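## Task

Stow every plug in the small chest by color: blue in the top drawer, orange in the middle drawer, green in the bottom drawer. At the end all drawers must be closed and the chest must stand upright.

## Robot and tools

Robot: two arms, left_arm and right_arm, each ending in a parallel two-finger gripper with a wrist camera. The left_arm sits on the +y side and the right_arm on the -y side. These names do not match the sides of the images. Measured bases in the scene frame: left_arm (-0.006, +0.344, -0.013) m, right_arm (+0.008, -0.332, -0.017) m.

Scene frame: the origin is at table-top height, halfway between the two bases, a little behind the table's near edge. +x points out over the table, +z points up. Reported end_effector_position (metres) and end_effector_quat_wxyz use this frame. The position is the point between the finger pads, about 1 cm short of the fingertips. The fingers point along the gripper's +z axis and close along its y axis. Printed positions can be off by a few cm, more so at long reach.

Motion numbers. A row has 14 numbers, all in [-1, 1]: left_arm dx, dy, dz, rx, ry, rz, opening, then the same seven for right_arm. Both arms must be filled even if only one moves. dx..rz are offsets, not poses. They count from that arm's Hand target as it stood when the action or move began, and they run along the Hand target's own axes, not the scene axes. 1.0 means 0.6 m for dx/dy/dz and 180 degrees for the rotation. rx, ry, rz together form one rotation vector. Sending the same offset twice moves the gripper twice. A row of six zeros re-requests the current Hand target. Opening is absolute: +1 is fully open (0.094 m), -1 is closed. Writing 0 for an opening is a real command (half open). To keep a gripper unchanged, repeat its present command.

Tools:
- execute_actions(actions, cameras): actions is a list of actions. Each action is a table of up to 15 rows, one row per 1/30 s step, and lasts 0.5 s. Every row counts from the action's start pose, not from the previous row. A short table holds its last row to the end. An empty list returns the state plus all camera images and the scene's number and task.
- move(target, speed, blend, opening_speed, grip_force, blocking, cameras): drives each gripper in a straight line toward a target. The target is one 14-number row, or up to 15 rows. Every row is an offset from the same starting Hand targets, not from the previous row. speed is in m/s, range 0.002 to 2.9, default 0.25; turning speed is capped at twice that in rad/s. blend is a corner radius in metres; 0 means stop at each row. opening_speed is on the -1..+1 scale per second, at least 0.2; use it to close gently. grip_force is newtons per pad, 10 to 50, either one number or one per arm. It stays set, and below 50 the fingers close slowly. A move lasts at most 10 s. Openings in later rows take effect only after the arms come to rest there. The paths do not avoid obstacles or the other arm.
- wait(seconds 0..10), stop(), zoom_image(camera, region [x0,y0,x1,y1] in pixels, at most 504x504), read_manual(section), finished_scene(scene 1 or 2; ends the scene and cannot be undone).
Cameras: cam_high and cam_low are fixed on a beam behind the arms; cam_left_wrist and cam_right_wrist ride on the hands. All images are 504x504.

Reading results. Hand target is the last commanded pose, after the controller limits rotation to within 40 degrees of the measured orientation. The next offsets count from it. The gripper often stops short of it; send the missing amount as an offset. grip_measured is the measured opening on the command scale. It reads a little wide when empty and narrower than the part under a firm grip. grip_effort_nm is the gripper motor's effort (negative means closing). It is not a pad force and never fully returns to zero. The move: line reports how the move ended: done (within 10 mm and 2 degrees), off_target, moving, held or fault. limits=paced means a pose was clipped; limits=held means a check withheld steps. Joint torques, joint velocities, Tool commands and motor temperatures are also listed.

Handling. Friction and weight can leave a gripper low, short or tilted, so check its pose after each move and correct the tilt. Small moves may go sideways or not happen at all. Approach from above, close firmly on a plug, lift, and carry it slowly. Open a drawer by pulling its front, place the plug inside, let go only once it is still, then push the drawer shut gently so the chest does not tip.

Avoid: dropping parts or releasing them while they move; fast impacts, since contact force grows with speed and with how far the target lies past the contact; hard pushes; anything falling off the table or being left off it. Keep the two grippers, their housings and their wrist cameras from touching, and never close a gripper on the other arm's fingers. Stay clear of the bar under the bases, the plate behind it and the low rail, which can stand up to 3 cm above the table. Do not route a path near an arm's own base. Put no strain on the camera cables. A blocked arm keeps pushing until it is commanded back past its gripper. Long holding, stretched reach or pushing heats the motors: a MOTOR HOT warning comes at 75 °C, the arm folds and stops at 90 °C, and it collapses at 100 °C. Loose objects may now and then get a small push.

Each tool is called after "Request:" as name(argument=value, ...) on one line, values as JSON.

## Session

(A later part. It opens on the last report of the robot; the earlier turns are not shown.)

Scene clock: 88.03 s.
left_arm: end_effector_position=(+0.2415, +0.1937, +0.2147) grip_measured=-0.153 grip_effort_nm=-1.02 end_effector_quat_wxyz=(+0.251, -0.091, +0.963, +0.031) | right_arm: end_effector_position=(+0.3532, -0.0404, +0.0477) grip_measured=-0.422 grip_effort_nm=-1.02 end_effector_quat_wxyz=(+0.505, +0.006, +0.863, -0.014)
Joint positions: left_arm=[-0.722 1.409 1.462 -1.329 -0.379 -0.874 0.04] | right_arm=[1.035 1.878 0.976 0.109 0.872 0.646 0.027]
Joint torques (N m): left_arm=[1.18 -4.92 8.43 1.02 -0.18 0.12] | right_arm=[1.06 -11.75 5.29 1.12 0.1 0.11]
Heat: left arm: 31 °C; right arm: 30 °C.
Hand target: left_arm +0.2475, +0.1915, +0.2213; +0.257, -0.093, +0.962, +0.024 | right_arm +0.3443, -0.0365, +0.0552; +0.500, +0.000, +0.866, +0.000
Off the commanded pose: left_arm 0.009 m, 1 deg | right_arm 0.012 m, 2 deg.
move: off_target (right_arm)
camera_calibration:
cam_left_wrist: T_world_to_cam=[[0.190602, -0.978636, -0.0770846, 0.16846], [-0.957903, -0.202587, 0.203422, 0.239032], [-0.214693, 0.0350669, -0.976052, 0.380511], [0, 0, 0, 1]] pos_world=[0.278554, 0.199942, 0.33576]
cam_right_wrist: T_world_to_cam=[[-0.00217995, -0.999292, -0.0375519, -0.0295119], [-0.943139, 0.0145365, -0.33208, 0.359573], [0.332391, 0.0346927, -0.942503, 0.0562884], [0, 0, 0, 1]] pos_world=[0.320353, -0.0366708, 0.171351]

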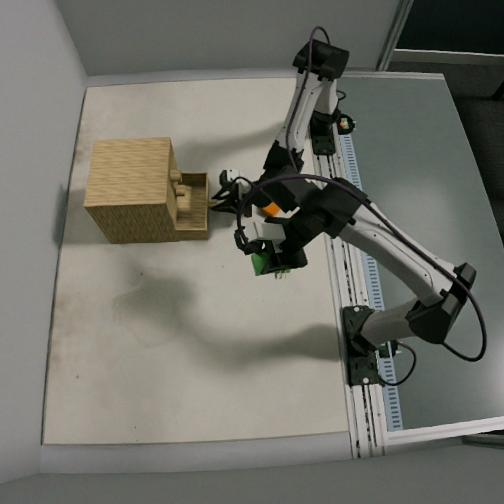

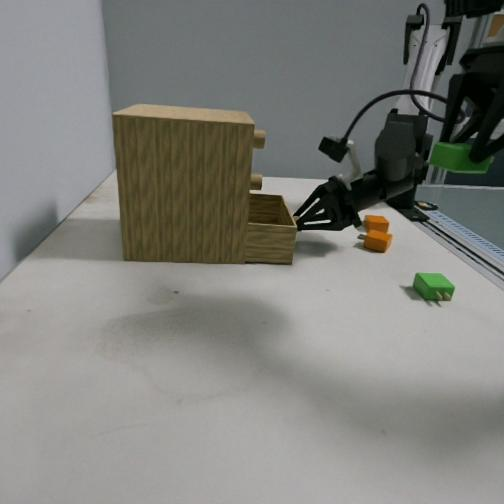

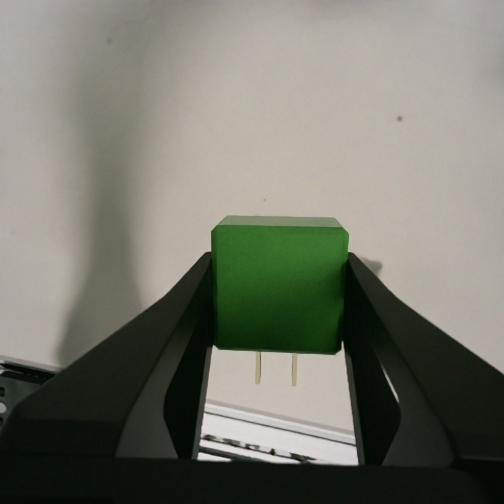

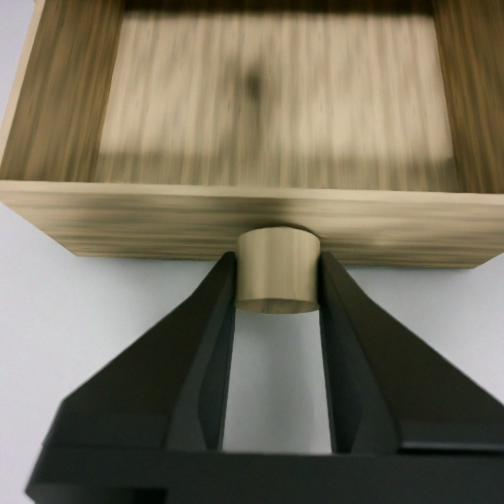

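Request:
move(target=[[0,0,0,0,0,0,-0.5,0.029,0,-0.0505,0,0,0,-0.7],[0,0,0,0,0,0,-0.5,0.029,0,-0.0505,0,0,0,0.3],[0,0,0,0,0,0,-0.5,0.071,0,-0.123,0,0,0,0.3],[0,0,0,0,0,0,-0.5,-0.059,-0.225,-0.215,0,0,0,0.3],[-0.096,-0.364,0.192,0.0959,-0.0437,0.1434,-0.5,-0.059,-0.225,-0.215,0,0,0,0.3]], cameras=["all"], speed=[0.1,0.2,0.2,0.25,0.25])

Scene clock: 99.57 s.
left_arm: end_effector_position=(+0.3847, +0.0092, +0.1396) grip_measured=-0.153 grip_effort_nm=-1.02 end_effector_quat_wxyz=(+0.301, +0.162, +0.939, -0.040) | right_arm: end_effector_position=(+0.2501, -0.1717, +0.1491) grip_measured=+0.298 grip_effort_nm=0.10 end_effector_quat_wxyz=(+0.502, +0.000, +0.865, -0.004)
Joint positions: left_arm=[-0.758 2.03 1.798 -0.794 -0.237 -0.376 0.04] | right_arm=[1.129 1.017 0.674 -0.522 0.912 0.745 0.061]
Joint torques (N m): left_arm=[0.39 -11.92 9.62 1.78 -0.02 0.16] | right_arm=[-0.64 -2.62 7.62 1.26 0.21 -0.04]
Motor temperatures (°C): left_arm=[18 30 28 24 19 21 21] | right_arm=[19 31 30 25 16 21 21]
Heat: left arm: 30 °C; right arm: 31 °C.
Hand target: left_arm +0.3945, -0.0025, +0.1505; +0.321, +0.165, +0.931, -0.056 | right_arm +0.2501, -0.1714, +0.1504; +0.500, +0.000, +0.866, +0.000
Off the commanded pose: left_arm 0.019 m, 3 deg | right_arm 0.001 m, 0 deg.
move: off_target (left_arm); target 2's new opening was sent with right_arm's hand 0.013 m and 2 deg from that target
camera_calibration:
cam_left_wrist: T_world_to_cam=[[-0.32071, -0.943295, -0.085667, 0.15244], [-0.944759, 0.312122, 0.100048, 0.358694], [-0.0676359, 0.113021, -0.991288, 0.289225], [0, 0, 0, 1]] pos_world=[0.407331, -0.000849221, 0.263877]
cam_right_wrist: T_world_to_cam=[[0.0180288, -0.998613, -0.0494681, -0.160264], [-0.945997, -0.0010204, -0.324172, 0.294818], [0.323672, 0.0526412, -0.944704, 0.196252], [0, 0, 0, 1]] pos_world=[0.218266, -0.170072, 0.273044]

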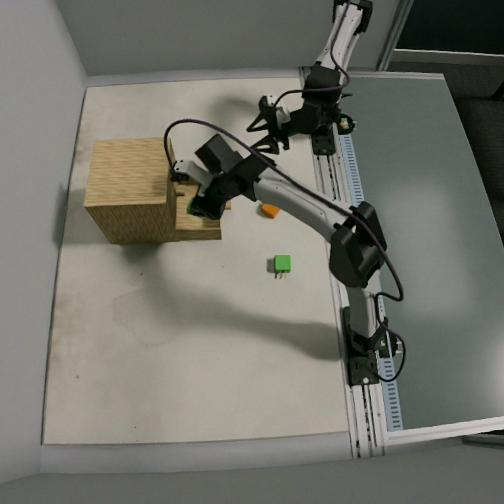

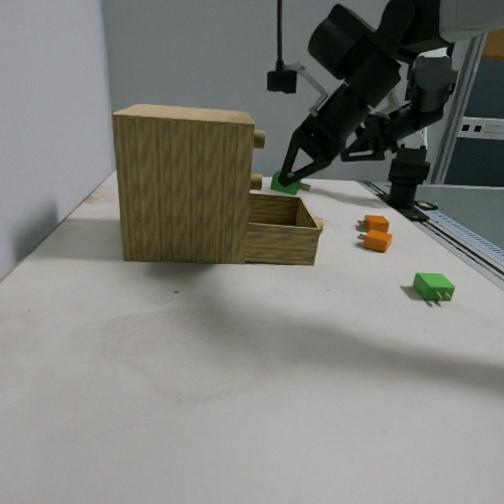

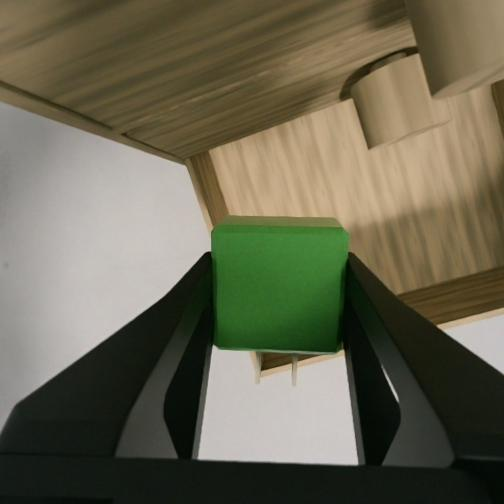

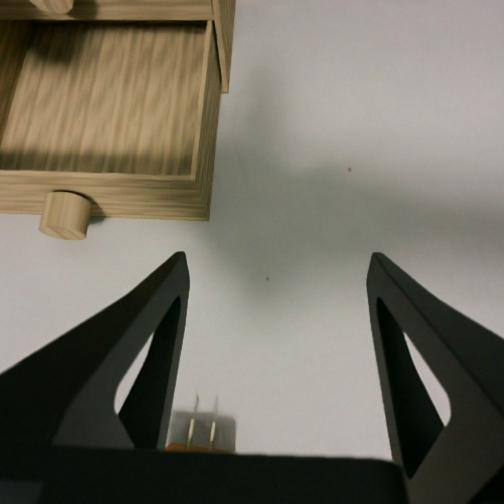

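Request:
move(target=[[0.062,-0.018,0.121,0,0,0,-0.5,0,0,0,0,0,0,0.3],[0.062,-0.018,0.121,0,0,0,0.1,0,0,0,0,0,0,0.3],[-0.020,-0.018,0.0157,0,0,0,0.1,0,0,0,0,0,0,0.3],[0.339,0.069,-0.222,0.2427,0.0371,0.3589,0.6,0,0,0,0,0,0,0.3]], cameras=["all"], speed=[0.12,0.2,0.15,0.3])

Scene clock: 108.10 s.
left_arm: end_effector_position=(+0.1805, +0.1204, +0.1192) grip_measured=+0.597 grip_effort_nm=0.14 end_effector_quat_wxyz=(+0.149, +0.726, +0.643, -0.192) | right_arm: end_effector_position=(+0.2501, -0.1717, +0.1491) grip_measured=+0.298 grip_effort_nm=0.10 end_effector_quat_wxyz=(+0.502, +0.000, +0.865, -0.004)
Joint positions: left_arm=[-0.56 1.449 1.122 -1.06 0.482 1.061 0.075] | right_arm=[1.129 1.017 0.674 -0.522 0.912 0.745 0.061]
Joint torques (N m): left_arm=[1.24 -9.83 6.71 0.75 0.51 0.11] | right_arm=[-0.64 -2.61 7.61 1.25 0.21 -0.05]
Heat: left arm: 32 °C; right arm: 31 °C.
Hand target: left_arm +0.1811, +0.1195, +0.1302; +0.170, +0.729, +0.634, -0.196 | right_arm +0.2501, -0.1714, +0.1504; +0.500, +0.000, +0.866, +0.000
Off the commanded pose: left_arm 0.011 m, 3 deg | right_arm 0.001 m, 0 deg.
move: off_target (left_arm); target 2's new opening was sent with left_arm's hand 0.011 m and 2 deg from that target; target 4's new opening was sent with left_arm's hand 0.011 m and 3 deg from that target
camera_calibration:
cam_left_wrist: T_world_to_cam=[[-0.991, 0.129722, -0.033028, 0.175591], [0.119017, 0.966799, 0.22613, -0.152743], [0.0612654, 0.220164, -0.973537, 0.204425], [0, 0, 0, 1]] pos_world=[0.179666, 0.0798872, 0.239354]
cam_right_wrist: T_world_to_cam=[[0.0180288, -0.998613, -0.0494681, -0.160264], [-0.945997, -0.0010204, -0.324172, 0.294818], [0.323672, 0.0526412, -0.944704, 0.196252], [0, 0, 0, 1]] pos_world=[0.218266, -0.170072, 0.273044]

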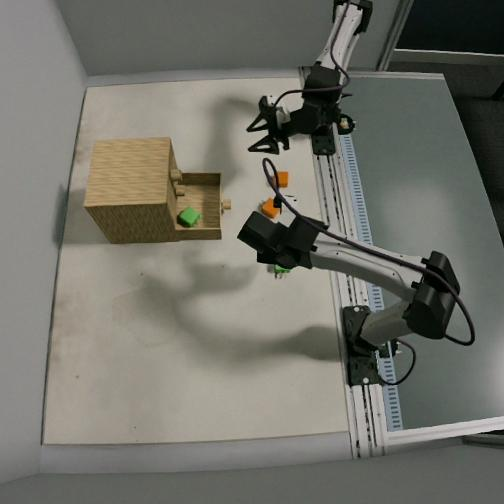

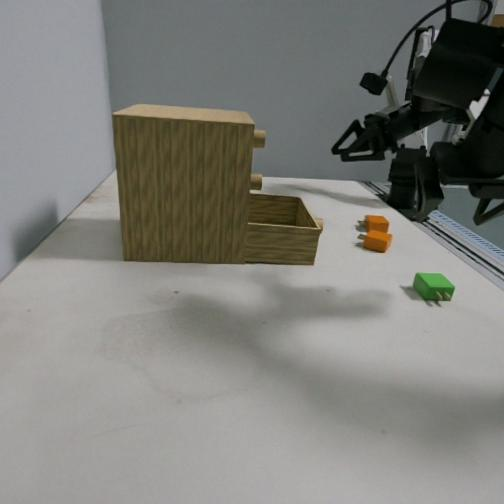

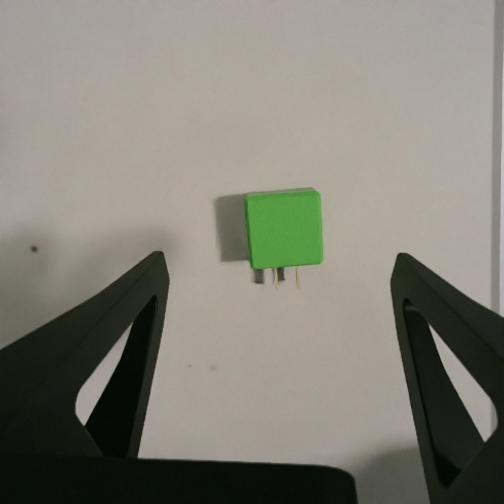

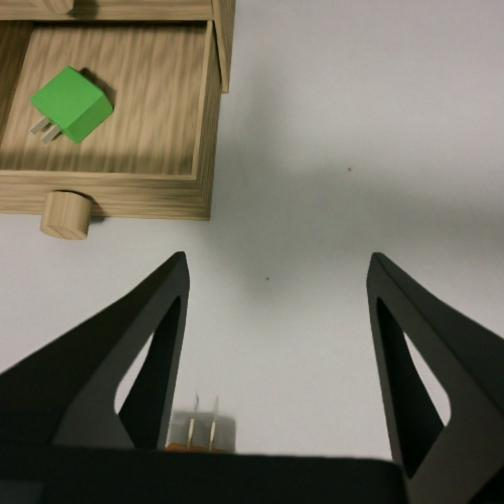

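Request:
move(target=[[0.077,-0.010,0.1425,0,0,0,0.6,0,0,0,0,0,0,0.3],[0.077,-0.010,0.1425,0,0,0,-0.5,0,0,0,0,0,0,0.3],[-0.052,0.023,-0.0908,0,0,0,-0.5,0,0,0,0,0,0,0.3],[-0.267,0.399,0.096,-0.2427,-0.0371,-0.3589,-0.5,0,0,0,0,0,0,0.3]], cameras=["cam_low","cam_left_wrist"], speed=[0.2,0.2,0.2,0.3])

Scene clock: 116.93 s.
left_arm: end_effector_position=(+0.3891, -0.0771, +0.1586) grip_measured=-0.497 grip_effort_nm=-0.13 end_effector_quat_wxyz=(+0.310, +0.175, +0.933, -0.059) | right_arm: end_effector_position=(+0.2501, -0.1717, +0.1491) grip_measured=+0.298 grip_effort_nm=0.10 end_effector_quat_wxyz=(+0.502, +0.000, +0.865, -0.004)
Joint positions: left_arm=[-0.867 2.35 2.382 -1.039 -0.267 -0.446 0.024] | right_arm=[1.129 1.017 0.674 -0.522 0.912 0.745 0.061]
Joint torques (N m): left_arm=[0.39 -13.57 9.03 1.46 -0.38 -0.14] | right_arm=[-0.64 -2.61 7.61 1.26 0.21 -0.03]
Heat: left arm: 32 °C; right arm: 31 °C.
Hand target: left_arm +0.3950, -0.0796, +0.1602; +0.321, +0.165, +0.931, -0.056 | right_arm +0.2501, -0.1714, +0.1504; +0.500, +0.000, +0.866, +0.000
Off the commanded pose: left_arm 0.007 m, 2 deg | right_arm 0.001 m, 0 deg.
move: done
camera_calibration:
cam_left_wrist: T_world_to_cam=[[-0.354602, -0.932977, -0.0617298, 0.0842342], [-0.933794, 0.34999, 0.074403, 0.39062], [-0.0478116, 0.0840264, -0.995316, 0.308829], [0, 0, 0, 1]] pos_world=[0.409393, -0.084074, 0.283519]
Images, in order (width x height): cam_low 504x504, cam_left_wrist 504x504.

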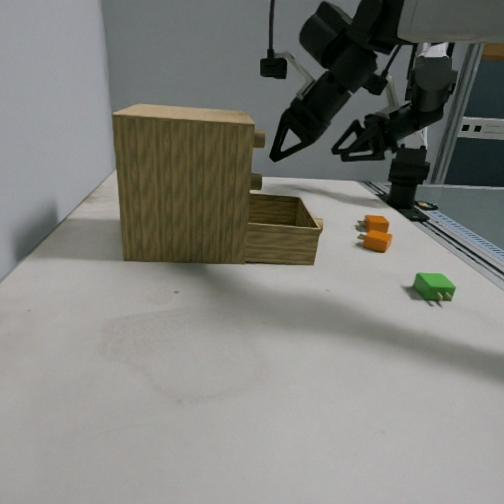

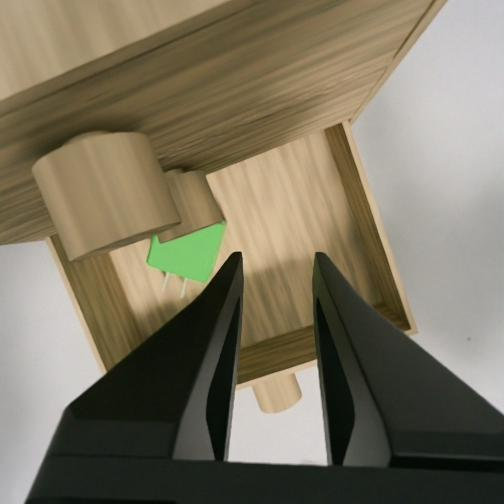

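Request:
move(target=[[0.424,0.1835,-0.204,0.2427,0.0371,0.3589,0.6,0,0,0,0,0,0,0.3],[0.496,0.1835,-0.112,0.2427,0.0371,0.3589,0.6,0,0,0,0,0,0,0.3]], cameras=["cam_low","cam_left_wrist"], speed=[0.3,0.15])

Request:
zoom_image(camera="cam_low", region=[380, 200, 500, 320])

Scene clock: 122.10 s.
left_arm: end_effector_position=(+0.1703, +0.1235, +0.0303) grip_measured=+0.598 grip_effort_nm=0.14 end_effector_quat_wxyz=(+0.160, +0.727, +0.641, -0.189) | right_arm: end_effector_position=(+0.2501, -0.1717, +0.1491) grip_measured=+0.298 grip_effort_nm=0.10 end_effector_quat_wxyz=(+0.502, +0.000, +0.865, -0.004)
Joint positions: left_arm=[-0.584 1.476 0.774 -0.646 0.477 1.032 0.075] | right_arm=[1.129 1.017 0.674 -0.522 0.912 0.745 0.061]
Joint torques (N m): left_arm=[0.79 -5.05 5.85 1 0.46 0.12] | right_arm=[-0.64 -2.63 7.62 1.26 0.21 -0.04]
Heat: left arm: 33 °C; right arm: 31 °C.
Hand target: left_arm +0.1736, +0.1185, +0.0302; +0.170, +0.729, +0.634, -0.196 | right_arm +0.2501, -0.1714, +0.1504; +0.500, +0.000, +0.866, +0.000
Off the commanded pose: left_arm 0.006 m, 2 deg | right_arm 0.001 m, 0 deg.
move: done
camera_calibration:
cam_left_wrist: T_world_to_cam=[[-0.99024, 0.128153, -0.054791, 0.162945], [0.113637, 0.969984, 0.214984, -0.133574], [0.0806973, 0.206659, -0.975079, 0.116106], [0, 0, 0, 1]] pos_world=[0.167164, 0.0846888, 0.150857]
Images, in order (width x height): cam_low 504x504, cam_left_wrist 504x504.

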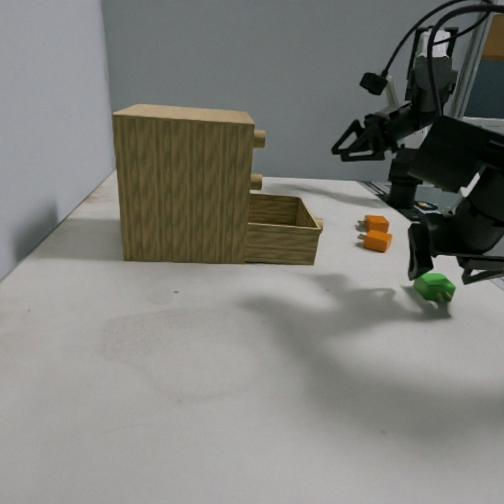

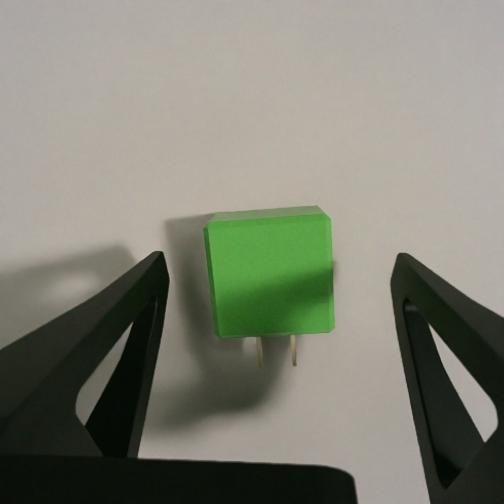

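Scaled by 4.200 from the camera's 504x504 image, which has a finer 720x720 frame.

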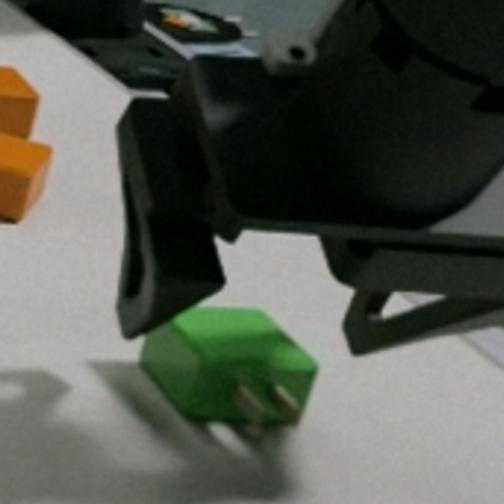

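Request:
move(target=[[0.012,0.003,0.022,0,0,0,0.6,0,0,0,0,0,0,0.3],[0.012,0.003,0.022,0,0,0,-0.5,0,0,0,0,0,0,0.3],[-0.120,0.023,-0.211,0,0,0,-0.5,0,0,0,0,0,0,0.3]], cameras=["cam_left_wrist"], speed=[0.1,0.2,0.15])

Scene clock: 126.23 s.
left_arm: end_effector_position=(+0.1826, +0.1215, +0.1626) grip_measured=-0.152 grip_effort_nm=-1.02 end_effector_quat_wxyz=(+0.146, +0.726, +0.644, -0.192) | right_arm: end_effector_position=(+0.2501, -0.1717, +0.1491) grip_measured=+0.298 grip_effort_nm=0.10 end_effector_quat_wxyz=(+0.502, +0.000, +0.865, -0.004)
Joint positions: left_arm=[-0.547 1.464 1.309 -1.244 0.482 1.075 0.04] | right_arm=[1.129 1.017 0.674 -0.522 0.912 0.745 0.061]
Joint torques (N m): left_arm=[1.37 -7.65 8.64 0.72 0.53 0.14] | right_arm=[-0.64 -2.62 7.6 1.26 0.21 -0.04]
Motor temperatures (°C): left_arm=[18 33 30 24 19 21 21] | right_arm=[19 26 32 25 16 21 20]
Heat: left arm: 33 °C; right arm: 32 °C.
Hand target: left_arm +0.1875, +0.1175, +0.1759; +0.170, +0.729, +0.634, -0.195 | right_arm +0.2501, -0.1714, +0.1504; +0.500, +0.000, +0.866, +0.000
Off the commanded pose: left_arm 0.015 m, 3 deg | right_arm 0.001 m, 0 deg.
move: off_target (left_arm)
camera_calibration:
cam_left_wrist: T_world_to_cam=[[-0.991116, 0.129865, -0.0287055, 0.178306], [0.119898, 0.965833, 0.229761, -0.16451], [0.0575627, 0.224278, -0.972824, 0.24633], [0, 0, 0, 1]] pos_world=[0.182267, 0.0804866, 0.282552]
Images, in order (width x height): cam_left_wrist 504x504.

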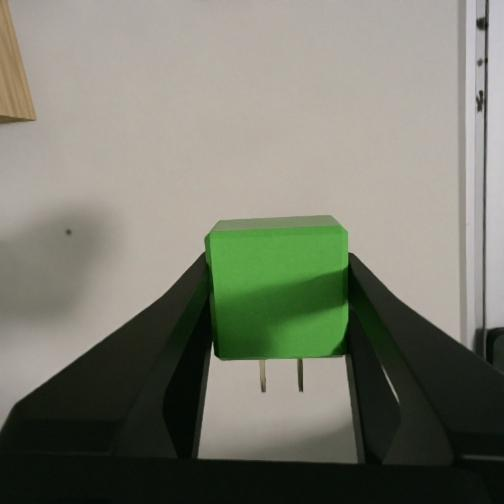

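Request:
move(target=[[-0.229,0.384,0.153,-0.2427,-0.0371,-0.3589,-0.5,0,0,0,0,0,0,0.15],[-0.154,0.384,0.283,-0.2427,-0.0371,-0.3589,-0.5,0,0,0,0,0,0,0.15],[-0.154,0.384,0.283,-0.2427,-0.0371,-0.3589,0.1,0,0,0,0,0,0,0.15],[-0.229,0.384,0.153,-0.2427,-0.0371,-0.3589,0.1,0,0,0,0,0,0,0.15],[0.056,0.096,-0.04,-0.2427,-0.0371,-0.3589,0.6,0,0,0,0,0,0,0.15]], cameras=["cam_high","cam_right_wrist"], speed=[0.3,0.15,0.2,0.2,0.3])

Request:
move(target=[[0,0,0,0,0,0,0.6,0.133,0.215,0.096,0,0,0,0.15],[0,0,0,0,0,0,0.6,-0.0235,0.215,0.3675,0,0,0,0.15],[0,0,0,0,0,0,0.6,-0.043,0.215,0.158,0,0,0,0.3]], cameras=["all"], speed=[0.25,0.12,0.2])

Scene clock: 137.20 s.
left_arm: end_effector_position=(+0.2483, +0.1506, +0.1749) grip_measured=+0.597 grip_effort_nm=0.14 end_effector_quat_wxyz=(+0.312, +0.164, +0.935, -0.049) | right_arm: end_effector_position=(+0.2501, -0.1717, +0.1491) grip_measured=+0.152 grip_effort_nm=-0.09 end_effector_quat_wxyz=(+0.502, +0.000, +0.865, -0.004)
Joint positions: left_arm=[-0.728 1.245 1.093 -0.838 -0.217 -0.343 0.075] | right_arm=[1.129 1.017 0.674 -0.522 0.912 0.745 0.054]
Joint torques (N m): left_arm=[1.31 -6.35 6.65 1.63 0 0.15] | right_arm=[-0.64 -2.61 7.64 1.26 0.21 -0.04]
Heat: left arm: 34 °C; right arm: 32 °C.
Hand target: left_arm +0.2502, +0.1502, +0.1798; +0.321, +0.165, +0.931, -0.056 | right_arm +0.2501, -0.1714, +0.1504; +0.500, +0.000, +0.866, +0.000
Off the commanded pose: left_arm 0.005 m, 1 deg | right_arm 0.001 m, 0 deg.
move: done; target 3's new opening was sent with left_arm's hand 0.024 m and 4 deg from that target
camera_calibration:
cam_right_wrist: T_world_to_cam=[[0.0181181, -0.998629, -0.0491159, -0.160382], [-0.946005, -0.00122057, -0.32415, 0.29478], [0.323646, 0.0523368, -0.94473, 0.196213], [0, 0, 0, 1]] pos_world=[0.218266, -0.170071, 0.273044]
Images, in order (width x height): cam_high 504x504, cam_right_wrist 504x504.

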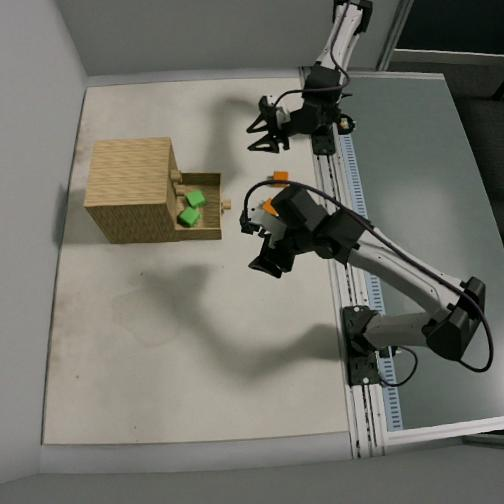

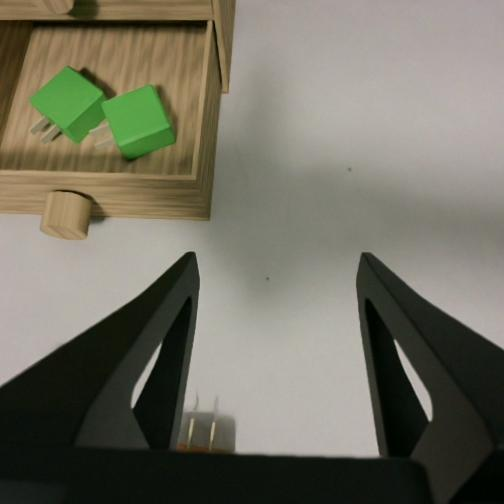

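Scene clock: 142.47 s.
left_arm: end_effector_position=(+0.2483, +0.1506, +0.1749) grip_measured=+0.597 grip_effort_nm=0.14 end_effector_quat_wxyz=(+0.312, +0.164, +0.935, -0.049) | right_arm: end_effector_position=(+0.3458, -0.0412, +0.1083) grip_measured=+0.298 grip_effort_nm=0.11 end_effector_quat_wxyz=(+0.487, -0.014, +0.873, -0.012)
Joint positions: left_arm=[-0.728 1.245 1.093 -0.838 -0.217 -0.343 0.075] | right_arm=[1.043 1.722 1.09 -0.195 0.834 0.642 0.061]
Joint torques (N m): left_arm=[0.98 -6.46 6.46 1.68 -0.01 0.11] | right_arm=[-0.02 -10.93 7.21 1.33 0.41 0.11]
Heat: left arm: 34 °C; right arm: 32 °C.
Hand target: left_arm +0.2502, +0.1502, +0.1798; +0.321, +0.165, +0.931, -0.056 | right_arm +0.3452, -0.0424, +0.1253; +0.500, +0.000, +0.866, +0.000
Off the commanded pose: left_arm 0.005 m, 1 deg | right_arm 0.017 m, 3 deg.
move: off_target (right_arm); target 3's new opening was sent with right_arm's hand 0.017 m and 3 deg from that target
camera_calibration:
cam_left_wrist: T_world_to_cam=[[-0.327, -0.942062, -0.0747674, 0.244507], [-0.943938, 0.321807, 0.0736312, 0.185199], [-0.0453045, 0.0946532, -0.994479, 0.296808], [0, 0, 0, 1]] pos_world=[0.268217, 0.142649, 0.299814]
cam_right_wrist: T_world_to_cam=[[0.0329025, -0.999219, -0.0218948, -0.041887], [-0.955772, -0.0250508, -0.293041, 0.371203], [0.292264, 0.0305682, -0.955849, 0.130973], [0, 0, 0, 1]] pos_world=[0.317884, -0.0365589, 0.233051]

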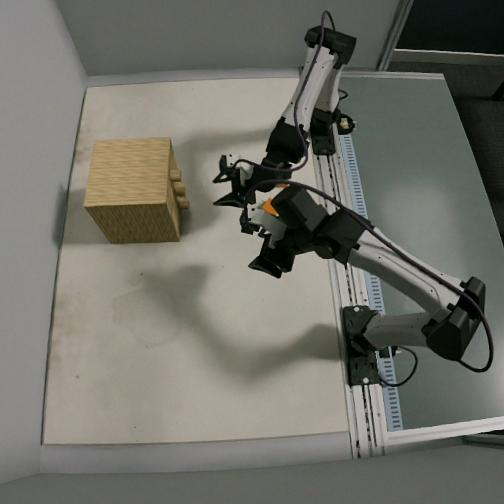

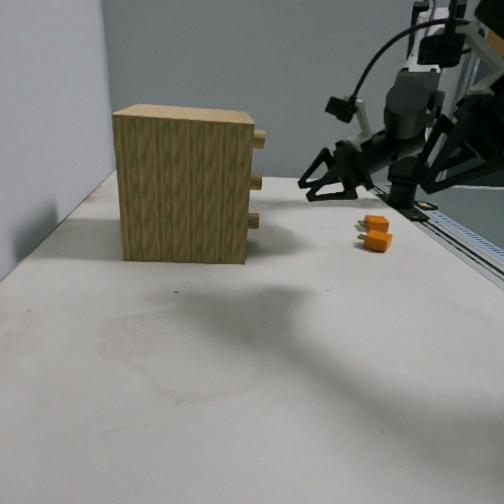

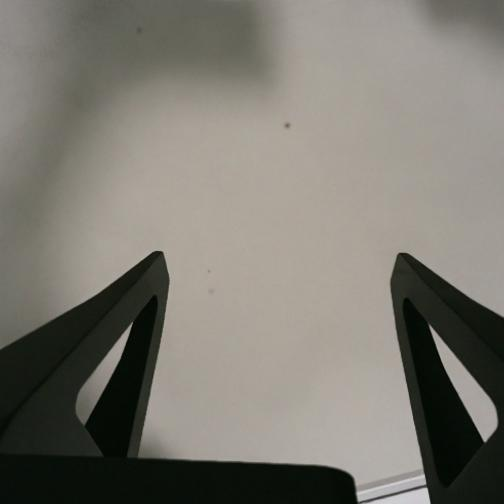

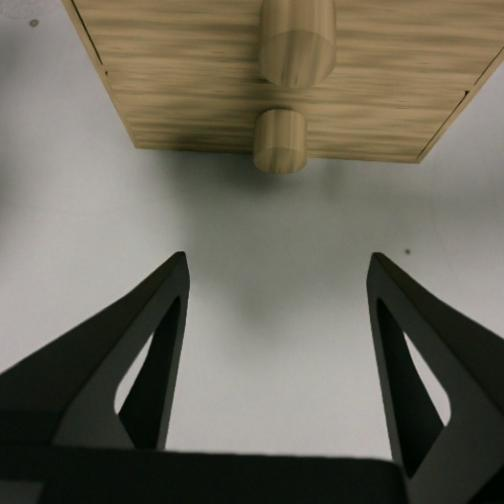

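Request:
move(target=[[0,0,0,0,0,0,0.6,-0.070,-0.002,0.138,0,0,0,0.3],[0,0,0,0,0,0,0.6,-0.070,-0.002,0.138,0,0,0,-0.7],[0,0,0,0,0,0,0.6,0.024,-0.002,-0.025,0,0,0,-0.7],[0,0,0,0,0,0,0.6,0.024,-0.002,-0.025,0,0,0,0.3],[0,0,0,0,0,0,0.6,0.074,-0.002,-0.111,0,0,0,0.6]], cameras=["cam_high","cam_right_wrist"], speed=[0.15,0.2,0.12,0.2,0.2])

Request:
execute_actions(actions=[])

Scene clock: 150.03 s.
left_arm: end_effector_position=(+0.2483, +0.1506, +0.1749) grip_measured=+0.597 grip_effort_nm=0.14 end_effector_quat_wxyz=(+0.312, +0.164, +0.935, -0.049) | right_arm: end_effector_position=(+0.2651, -0.0446, +0.1024) grip_measured=+0.598 grip_effort_nm=0.10 end_effector_quat_wxyz=(+0.488, -0.015, +0.873, -0.018)
Joint positions: left_arm=[-0.728 1.245 1.093 -0.838 -0.217 -0.343 0.075] | right_arm=[1.264 1.638 1.002 -0.428 0.972 0.931 0.075]
Joint torques (N m): left_arm=[1.29 -6.54 6.54 1.68 0.05 0.11] | right_arm=[0.09 -9.98 7.56 0.99 0.52 0.11]
Heat: left arm: 33 °C; right arm: 32 °C.
Hand target: left_arm +0.2502, +0.1502, +0.1798; +0.321, +0.165, +0.931, -0.056 | right_arm +0.2653, -0.0437, +0.1201; +0.500, +0.000, +0.866, +0.000
Off the commanded pose: left_arm 0.005 m, 1 deg | right_arm 0.018 m, 3 deg.
move: off_target (right_arm); target 2's new opening was sent with right_arm's hand 0.015 m and 2 deg from that target; target 4's new opening was sent with right_arm's hand 0.015 m and 2 deg from that target; target 5's new opening was sent with right_arm's hand 0.018 m and 3 deg from that target
camera_calibration:
cam_right_wrist: T_world_to_cam=[[0.0300858, -0.99949, -0.0106981, -0.0431397], [-0.955467, -0.025614, -0.293985, 0.292291], [0.293561, 0.0190664, -0.95575, 0.148145], [0, 0, 0, 1]] pos_world=[0.237082, -0.0384555, 0.227057]
Images, in order (width x height): cam_high 504x504, cam_right_wrist 504x504.

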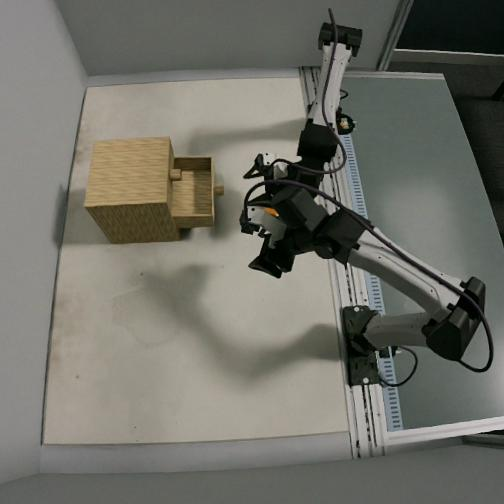

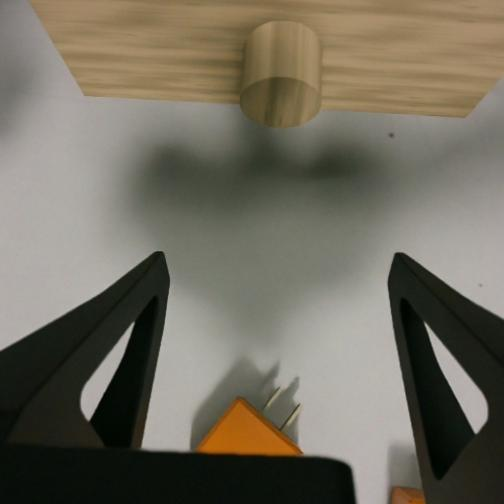

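Scene clock: 150.03 s.
left_arm: end_effector_position=(+0.2483, +0.1506, +0.1749) grip_measured=+0.597 grip_effort_nm=0.14 end_effector_quat_wxyz=(+0.312, +0.164, +0.935, -0.049) | right_arm: end_effector_position=(+0.2651, -0.0446, +0.1024) grip_measured=+0.598 grip_effort_nm=0.10 end_effector_quat_wxyz=(+0.488, -0.015, +0.873, -0.018)
Joint positions: left_arm=[-0.728 1.245 1.093 -0.838 -0.217 -0.343 0.075] | right_arm=[1.264 1.638 1.002 -0.428 0.972 0.931 0.075]
Joint velocities: within noise
Joint torques (N m): left_arm=[1.29 -6.54 6.54 1.68 0.05 0.11] | right_arm=[0.09 -9.98 7.56 0.99 0.52 0.11]
Motor temperatures (°C): left_arm=[18 33 31 25 19 21 21] | right_arm=[19 27 32 25 16 20 20]
Heat: left arm: 33 °C; right arm: 32 °C.
Hand target: left_arm +0.2502, +0.1502, +0.1798; +0.321, +0.165, +0.931, -0.056 | right_arm +0.2653, -0.0437, +0.1201; +0.500, +0.000, +0.866, +0.000
Tool commands: left_gripper/opening=+0.6 right_gripper/opening=+0.6
Off the commanded pose: left_arm 0.005 m, 1 deg | right_arm 0.018 m, 3 deg.
camera_calibration:
cam_left_wrist: T_world_to_cam=[[-0.327, -0.942062, -0.0747674, 0.244507], [-0.943938, 0.321807, 0.0736312, 0.185199], [-0.0453045, 0.0946532, -0.994479, 0.296808], [0, 0, 0, 1]] pos_world=[0.268217, 0.142649, 0.299814]
cam_right_wrist: T_world_to_cam=[[0.0300858, -0.99949, -0.0106981, -0.0431397], [-0.955467, -0.025614, -0.293985, 0.292291], [0.293561, 0.0190664, -0.95575, 0.148145], [0, 0, 0, 1]] pos_world=[0.237082, -0.0384555, 0.227057]

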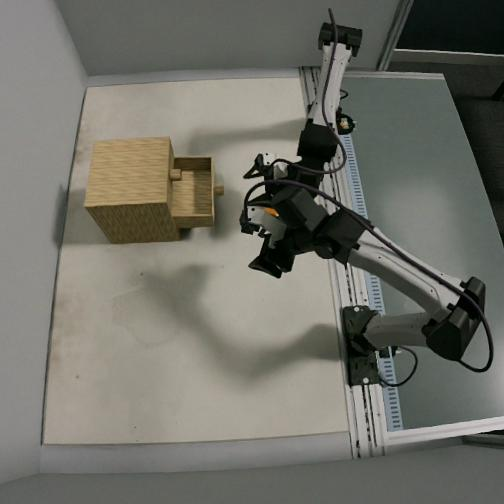

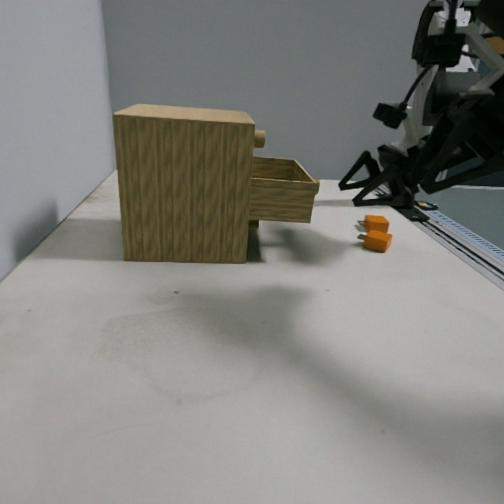

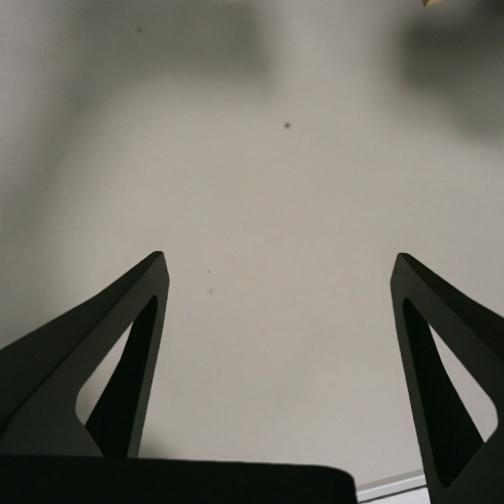

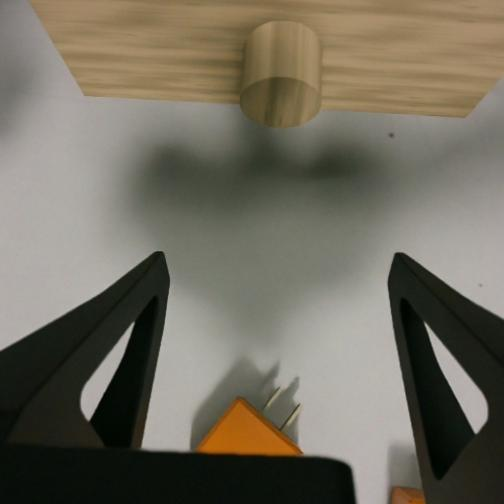

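Request:
move(target=[0,0,0,0,0,0,0.6,0.073,-0.155,-0.16,0.0117,0.1663,-0.0434,0.6], cameras=["cam_high","cam_right_wrist"])

Scene clock: 153.93 s.
left_arm: end_effector_position=(+0.2483, +0.1506, +0.1749) grip_measured=+0.597 grip_effort_nm=0.14 end_effector_quat_wxyz=(+0.312, +0.164, +0.935, -0.049) | right_arm: end_effector_position=(+0.1616, -0.1425, +0.1175) grip_measured=+0.598 grip_effort_nm=0.10 end_effector_quat_wxyz=(+0.255, -0.057, +0.962, -0.074)
Joint positions: left_arm=[-0.728 1.245 1.093 -0.838 -0.217 -0.343 0.075] | right_arm=[1.336 1.344 1.064 -1.252 0.57 1.18 0.075]
Joint torques (N m): left_arm=[1.1 -6.39 6.61 1.65 0.02 0.14] | right_arm=[0.25 -6.02 9.25 0.27 0.21 0.1]
Heat: left arm: 32 °C; right arm: 31 °C.
Hand target: left_arm +0.2502, +0.1502, +0.1798; +0.321, +0.165, +0.931, -0.056 | right_arm +0.1602, -0.1366, +0.1302; +0.259, -0.049, +0.963, -0.049
Off the commanded pose: left_arm 0.005 m, 1 deg | right_arm 0.014 m, 3 deg.
move: off_target (right_arm)
camera_calibration:
cam_right_wrist: T_world_to_cam=[[0.0638551, -0.991515, 0.11323, -0.15661], [-0.978003, -0.0395971, 0.204799, 0.138358], [-0.198577, -0.123817, -0.972233, 0.255996], [0, 0, 0, 1]] pos_world=[0.19615, -0.118106, 0.238285]
Images, in order (width x height): cam_high 504x504, cam_right_wrist 504x504.

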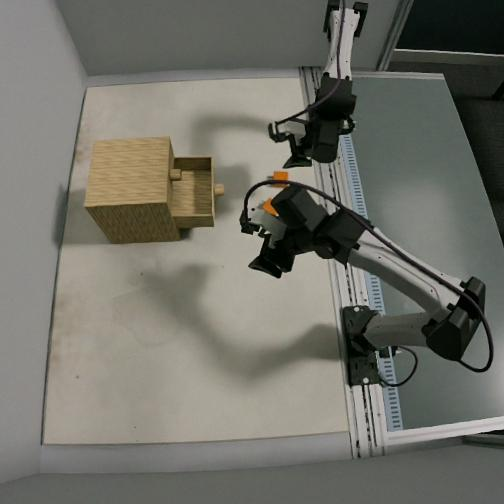

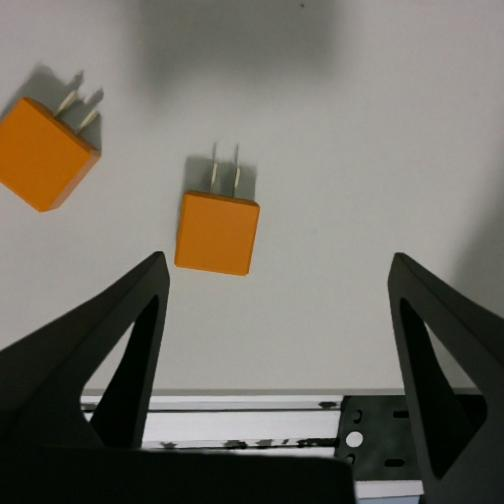

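Request:
move(target=[[0,0,0,0,0,0,0.6,0.092,0.027,0.143,0.0194,0,0.0336,0.6],[0,0,0,0,0,0,0.6,0.092,0.027,0.143,0.0194,0,0.0336,-0.5],[0,0,0,0,0,0,0.6,-0.062,0.027,-0.057,0.0194,0,0.0336,-0.5]], cameras=["cam_low","cam_right_wrist"], speed=0.15)

Scene clock: 159.60 s.
left_arm: end_effector_position=(+0.2483, +0.1506, +0.1749) grip_measured=+0.597 grip_effort_nm=0.14 end_effector_quat_wxyz=(+0.312, +0.164, +0.935, -0.049) | right_arm: end_effector_position=(+0.1728, -0.1169, +0.1734) grip_measured=-0.498 grip_effort_nm=-0.09 end_effector_quat_wxyz=(+0.264, +0.010, +0.962, -0.064)
Joint positions: left_arm=[-0.728 1.245 1.093 -0.838 -0.217 -0.343 0.075] | right_arm=[1.335 1.471 1.389 -1.465 0.584 1.323 0.024]
Joint torques (N m): left_arm=[1.01 -6.43 6.63 1.68 0.04 0.11] | right_arm=[-0.64 -3.56 8.58 0.24 0.27 -0.03]
Heat: left arm: 32 °C; right arm: 31 °C.
Hand target: left_arm +0.2502, +0.1502, +0.1798; +0.321, +0.165, +0.931, -0.056 | right_arm +0.1740, -0.1138, +0.1760; +0.262, +0.010, +0.963, -0.065
Off the commanded pose: left_arm 0.005 m, 1 deg | right_arm 0.004 m, 0 deg.
move: done
camera_calibration:
cam_right_wrist: T_world_to_cam=[[-0.0609094, -0.99641, 0.0587987, -0.107833], [-0.981196, 0.0705804, 0.179648, 0.156597], [-0.183153, -0.0467508, -0.981972, 0.323799], [0, 0, 0, 1]] pos_world=[0.206389, -0.10336, 0.296169]
Images, in order (width x height): cam_low 504x504, cam_right_wrist 504x504.

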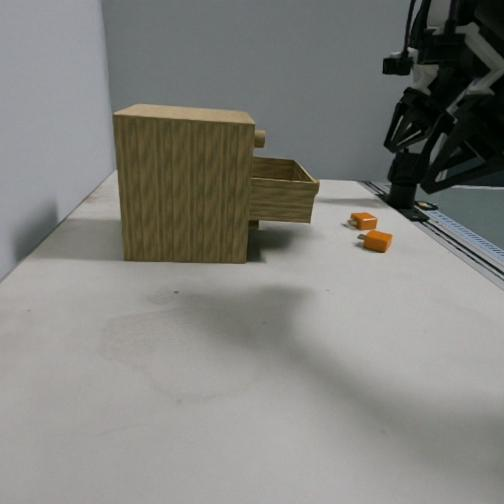

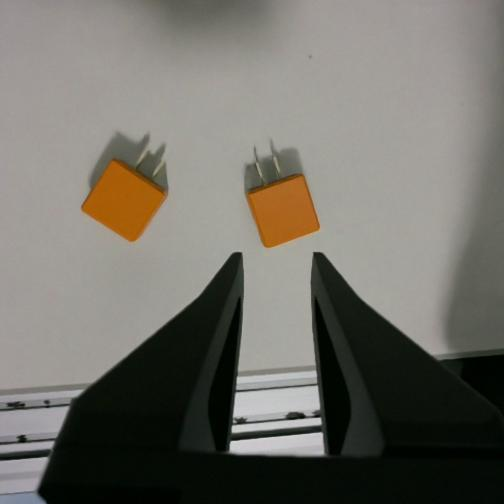

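Request:
move(target=[[0,0,0,0,0,0,0.6,0.045,-0.031,0.1065,-0.0862,-0.003,-0.0723,0.6],[0,0,0,0,0,0,0.6,0.108,-0.016,0.213,-0.0862,-0.003,-0.0723,0.6]], cameras=["cam_low","cam_right_wrist"], speed=0.15)

Scene clock: 166.53 s.
left_arm: end_effector_position=(+0.2483, +0.1506, +0.1749) grip_measured=+0.597 grip_effort_nm=0.14 end_effector_quat_wxyz=(+0.312, +0.164, +0.935, -0.049) | right_arm: end_effector_position=(+0.1811, -0.1438, +0.0379) grip_measured=+0.598 grip_effort_nm=0.10 end_effector_quat_wxyz=(+0.259, -0.134, +0.956, +0.032)
Joint positions: left_arm=[-0.728 1.245 1.093 -0.838 -0.217 -0.343 0.075] | right_arm=[1.143 1.163 0.605 -0.622 0.416 0.751 0.075]
Joint torques (N m): left_arm=[0.96 -6.6 6.61 1.64 -0.01 0.1] | right_arm=[-0.73 -1.61 6.58 1.16 0.11 -0.06]
Heat: left arm: 31 °C; right arm: 31 °C.
Hand target: left_arm +0.2502, +0.1502, +0.1798; +0.321, +0.165, +0.931, -0.056 | right_arm +0.1819, -0.1410, +0.0352; +0.256, -0.135, +0.956, +0.036
Off the commanded pose: left_arm 0.005 m, 1 deg | right_arm 0.004 m, 0 deg.
move: done
camera_calibration:
cam_right_wrist: T_world_to_cam=[[0.264115, -0.963071, -0.0523182, -0.176073], [-0.943779, -0.269244, 0.191802, 0.134994], [-0.198805, -0.00128099, -0.980038, 0.200317], [0, 0, 0, 1]] pos_world=[0.213732, -0.132968, 0.161215]
Images, in order (width x height): cam_low 504x504, cam_right_wrist 504x504.

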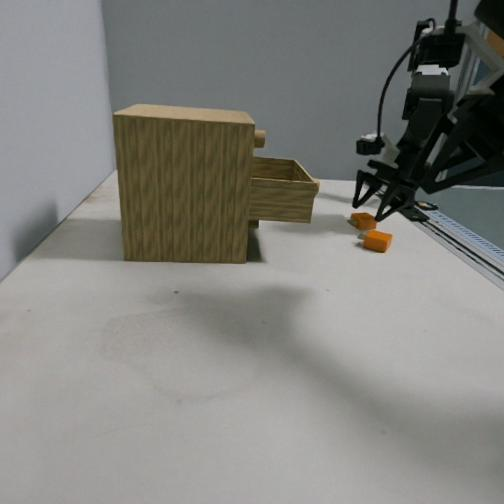

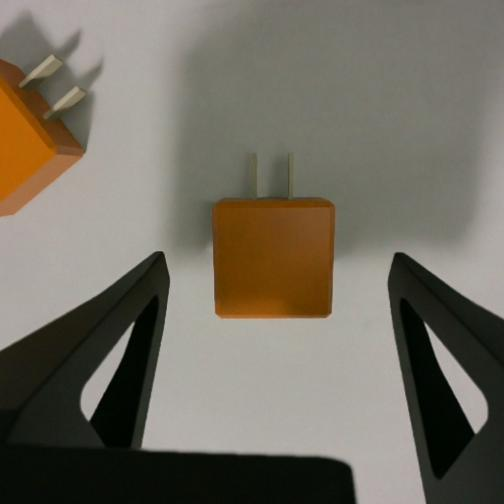

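Request:
move(target=[[0,0,0,0,0,0,0.6,0.0167,0,0.029,0,0,0,0.6],[0,0,0,0,0,0,0.6,0.0167,0,0.029,0,0,0,-0.5],[0,0,0,0,0,0,0.6,-0.115,0,-0.17,0,0,0,-0.5]], cameras=["cam_high","cam_right_wrist"], speed=0.15)

Scene clock: 170.47 s.
left_arm: end_effector_position=(+0.2483, +0.1506, +0.1749) grip_measured=+0.597 grip_effort_nm=0.14 end_effector_quat_wxyz=(+0.312, +0.164, +0.935, -0.049) | right_arm: end_effector_position=(+0.1878, -0.1432, +0.1475) grip_measured=-0.134 grip_effort_nm=-1.03 end_effector_quat_wxyz=(+0.250, -0.138, +0.958, +0.022)
Joint positions: left_arm=[-0.728 1.245 1.093 -0.838 -0.217 -0.343 0.075] | right_arm=[1.127 1.15 1.048 -1.1 0.407 0.733 0.041]
Joint torques (N m): left_arm=[1.2 -6.46 6.9 1.67 -0.06 0.17] | right_arm=[-0.59 -3.04 9.69 0.95 0.14 -0.02]
Heat: left arm: 31 °C; right arm: 31 °C.
Hand target: left_arm +0.2502, +0.1502, +0.1798; +0.321, +0.165, +0.931, -0.056 | right_arm +0.1903, -0.1385, +0.1580; +0.257, -0.135, +0.956, +0.036
Off the commanded pose: left_arm 0.005 m, 1 deg | right_arm 0.012 m, 2 deg.
move: off_target (right_arm)
camera_calibration:
cam_right_wrist: T_world_to_cam=[[0.267167, -0.963114, -0.0321568, -0.175091], [-0.939657, -0.267769, 0.212944, 0.116764], [-0.2137, -0.026675, -0.976535, 0.30763], [0, 0, 0, 1]] pos_world=[0.222237, -0.129161, 0.269917]
Images, in order (width x height): cam_high 504x504, cam_right_wrist 504x504.

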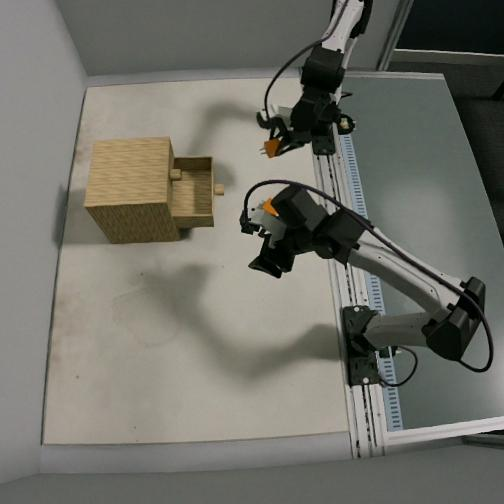

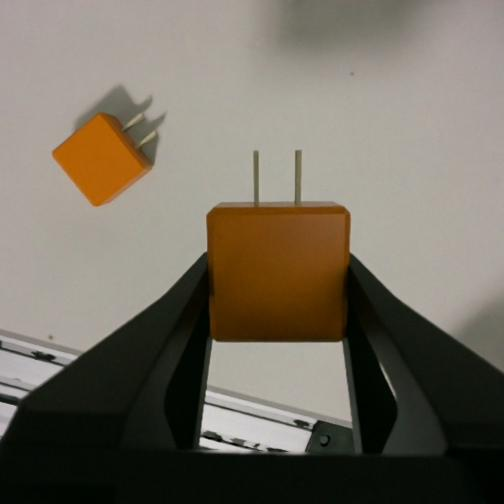

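Request:
move(target=[[0,0,0,0,0,0,0.6,-0.3725,-0.012,0.0865,-0.0122,-0.0441,-0.0186,-0.5],[0,0,0,0,0,0,0.6,-0.2975,-0.012,0.2165,-0.0122,-0.0441,-0.0186,-0.5],[0,0,0,0,0,0,0.6,-0.2975,-0.012,0.2165,-0.0122,-0.0441,-0.0186,0.1],[0.043,-0.318,0.093,0.0439,0.0443,0.064,0.6,-0.3725,-0.012,0.0865,-0.0122,-0.0441,-0.0186,0.1],[0.130,-0.318,0.205,0.0439,0.0443,0.064,0.6,-0.063,-0.094,-0.06,-0.0122,-0.0441,-0.0186,0.1]], cameras=["cam_high","cam_left_wrist","cam_low"], speed=[0.3,0.15,0.2,0.25,0.2])

Scene clock: 180.67 s.
left_arm: end_effector_position=(+0.1956, -0.0290, +0.0364) grip_measured=+0.598 grip_effort_nm=0.14 end_effector_quat_wxyz=(+0.238, +0.289, +0.924, -0.073) | right_arm: end_effector_position=(+0.2210, -0.1866, +0.2086) grip_measured=+0.098 grip_effort_nm=0.10 end_effector_quat_wxyz=(+0.319, -0.168, +0.931, +0.060)
Joint positions: left_arm=[-1.144 1.83 1.186 -0.492 -0.226 -0.514 0.075] | right_arm=[0.843 0.959 1.112 -1.083 0.289 0.357 0.052]
Joint torques (N m): left_arm=[0.06 -9.55 6.39 1.57 -0.25 -0.16] | right_arm=[0.12 -1.85 6.49 1.34 0.23 0.08]
Heat: left arm: 32 °C; right arm: 32 °C.
Hand target: left_arm +0.1983, -0.0338, +0.0346; +0.247, +0.282, +0.924, -0.076 | right_arm +0.2200, -0.1886, +0.2082; +0.321, -0.165, +0.931, +0.056
Off the commanded pose: left_arm 0.006 m, 1 deg | right_arm 0.002 m, 1 deg.
move: done
camera_calibration:
cam_left_wrist: T_world_to_cam=[[-0.568341, -0.820087, -0.0666715, 0.0981552], [-0.811311, 0.545077, 0.211343, 0.178895], [-0.136979, 0.174207, -0.975135, 0.193224], [0, 0, 0, 1]] pos_world=[0.227393, -0.0506768, 0.157155]
Images, in order (width x height): cam_high 504x504, cam_low 504x504, cam_left_wrist 504x504.

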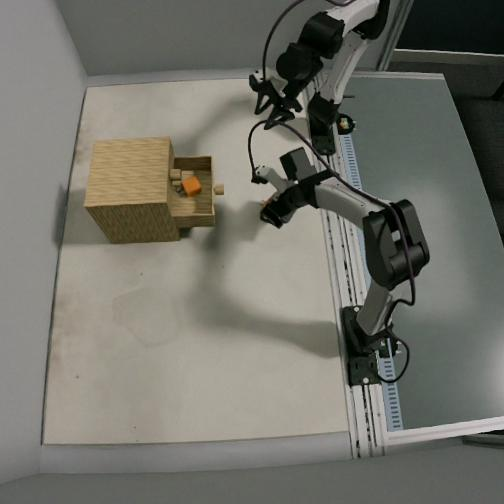

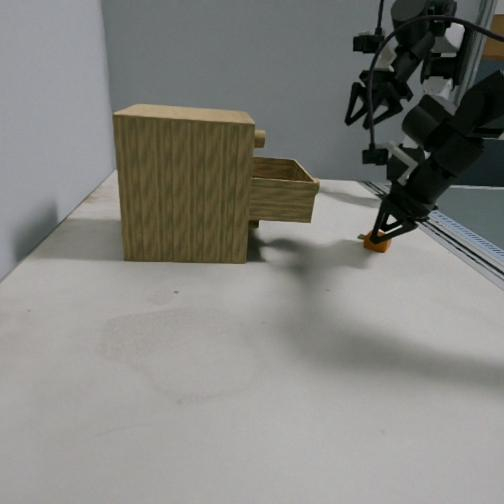

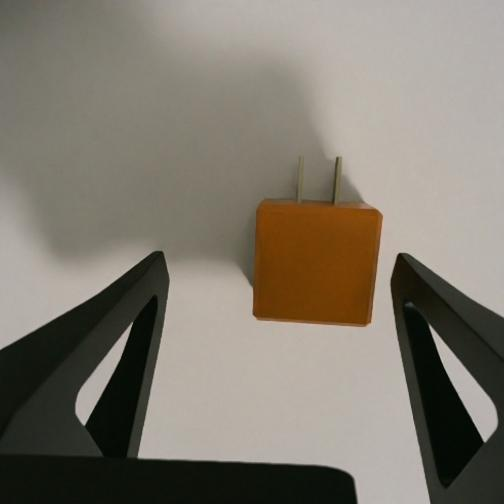

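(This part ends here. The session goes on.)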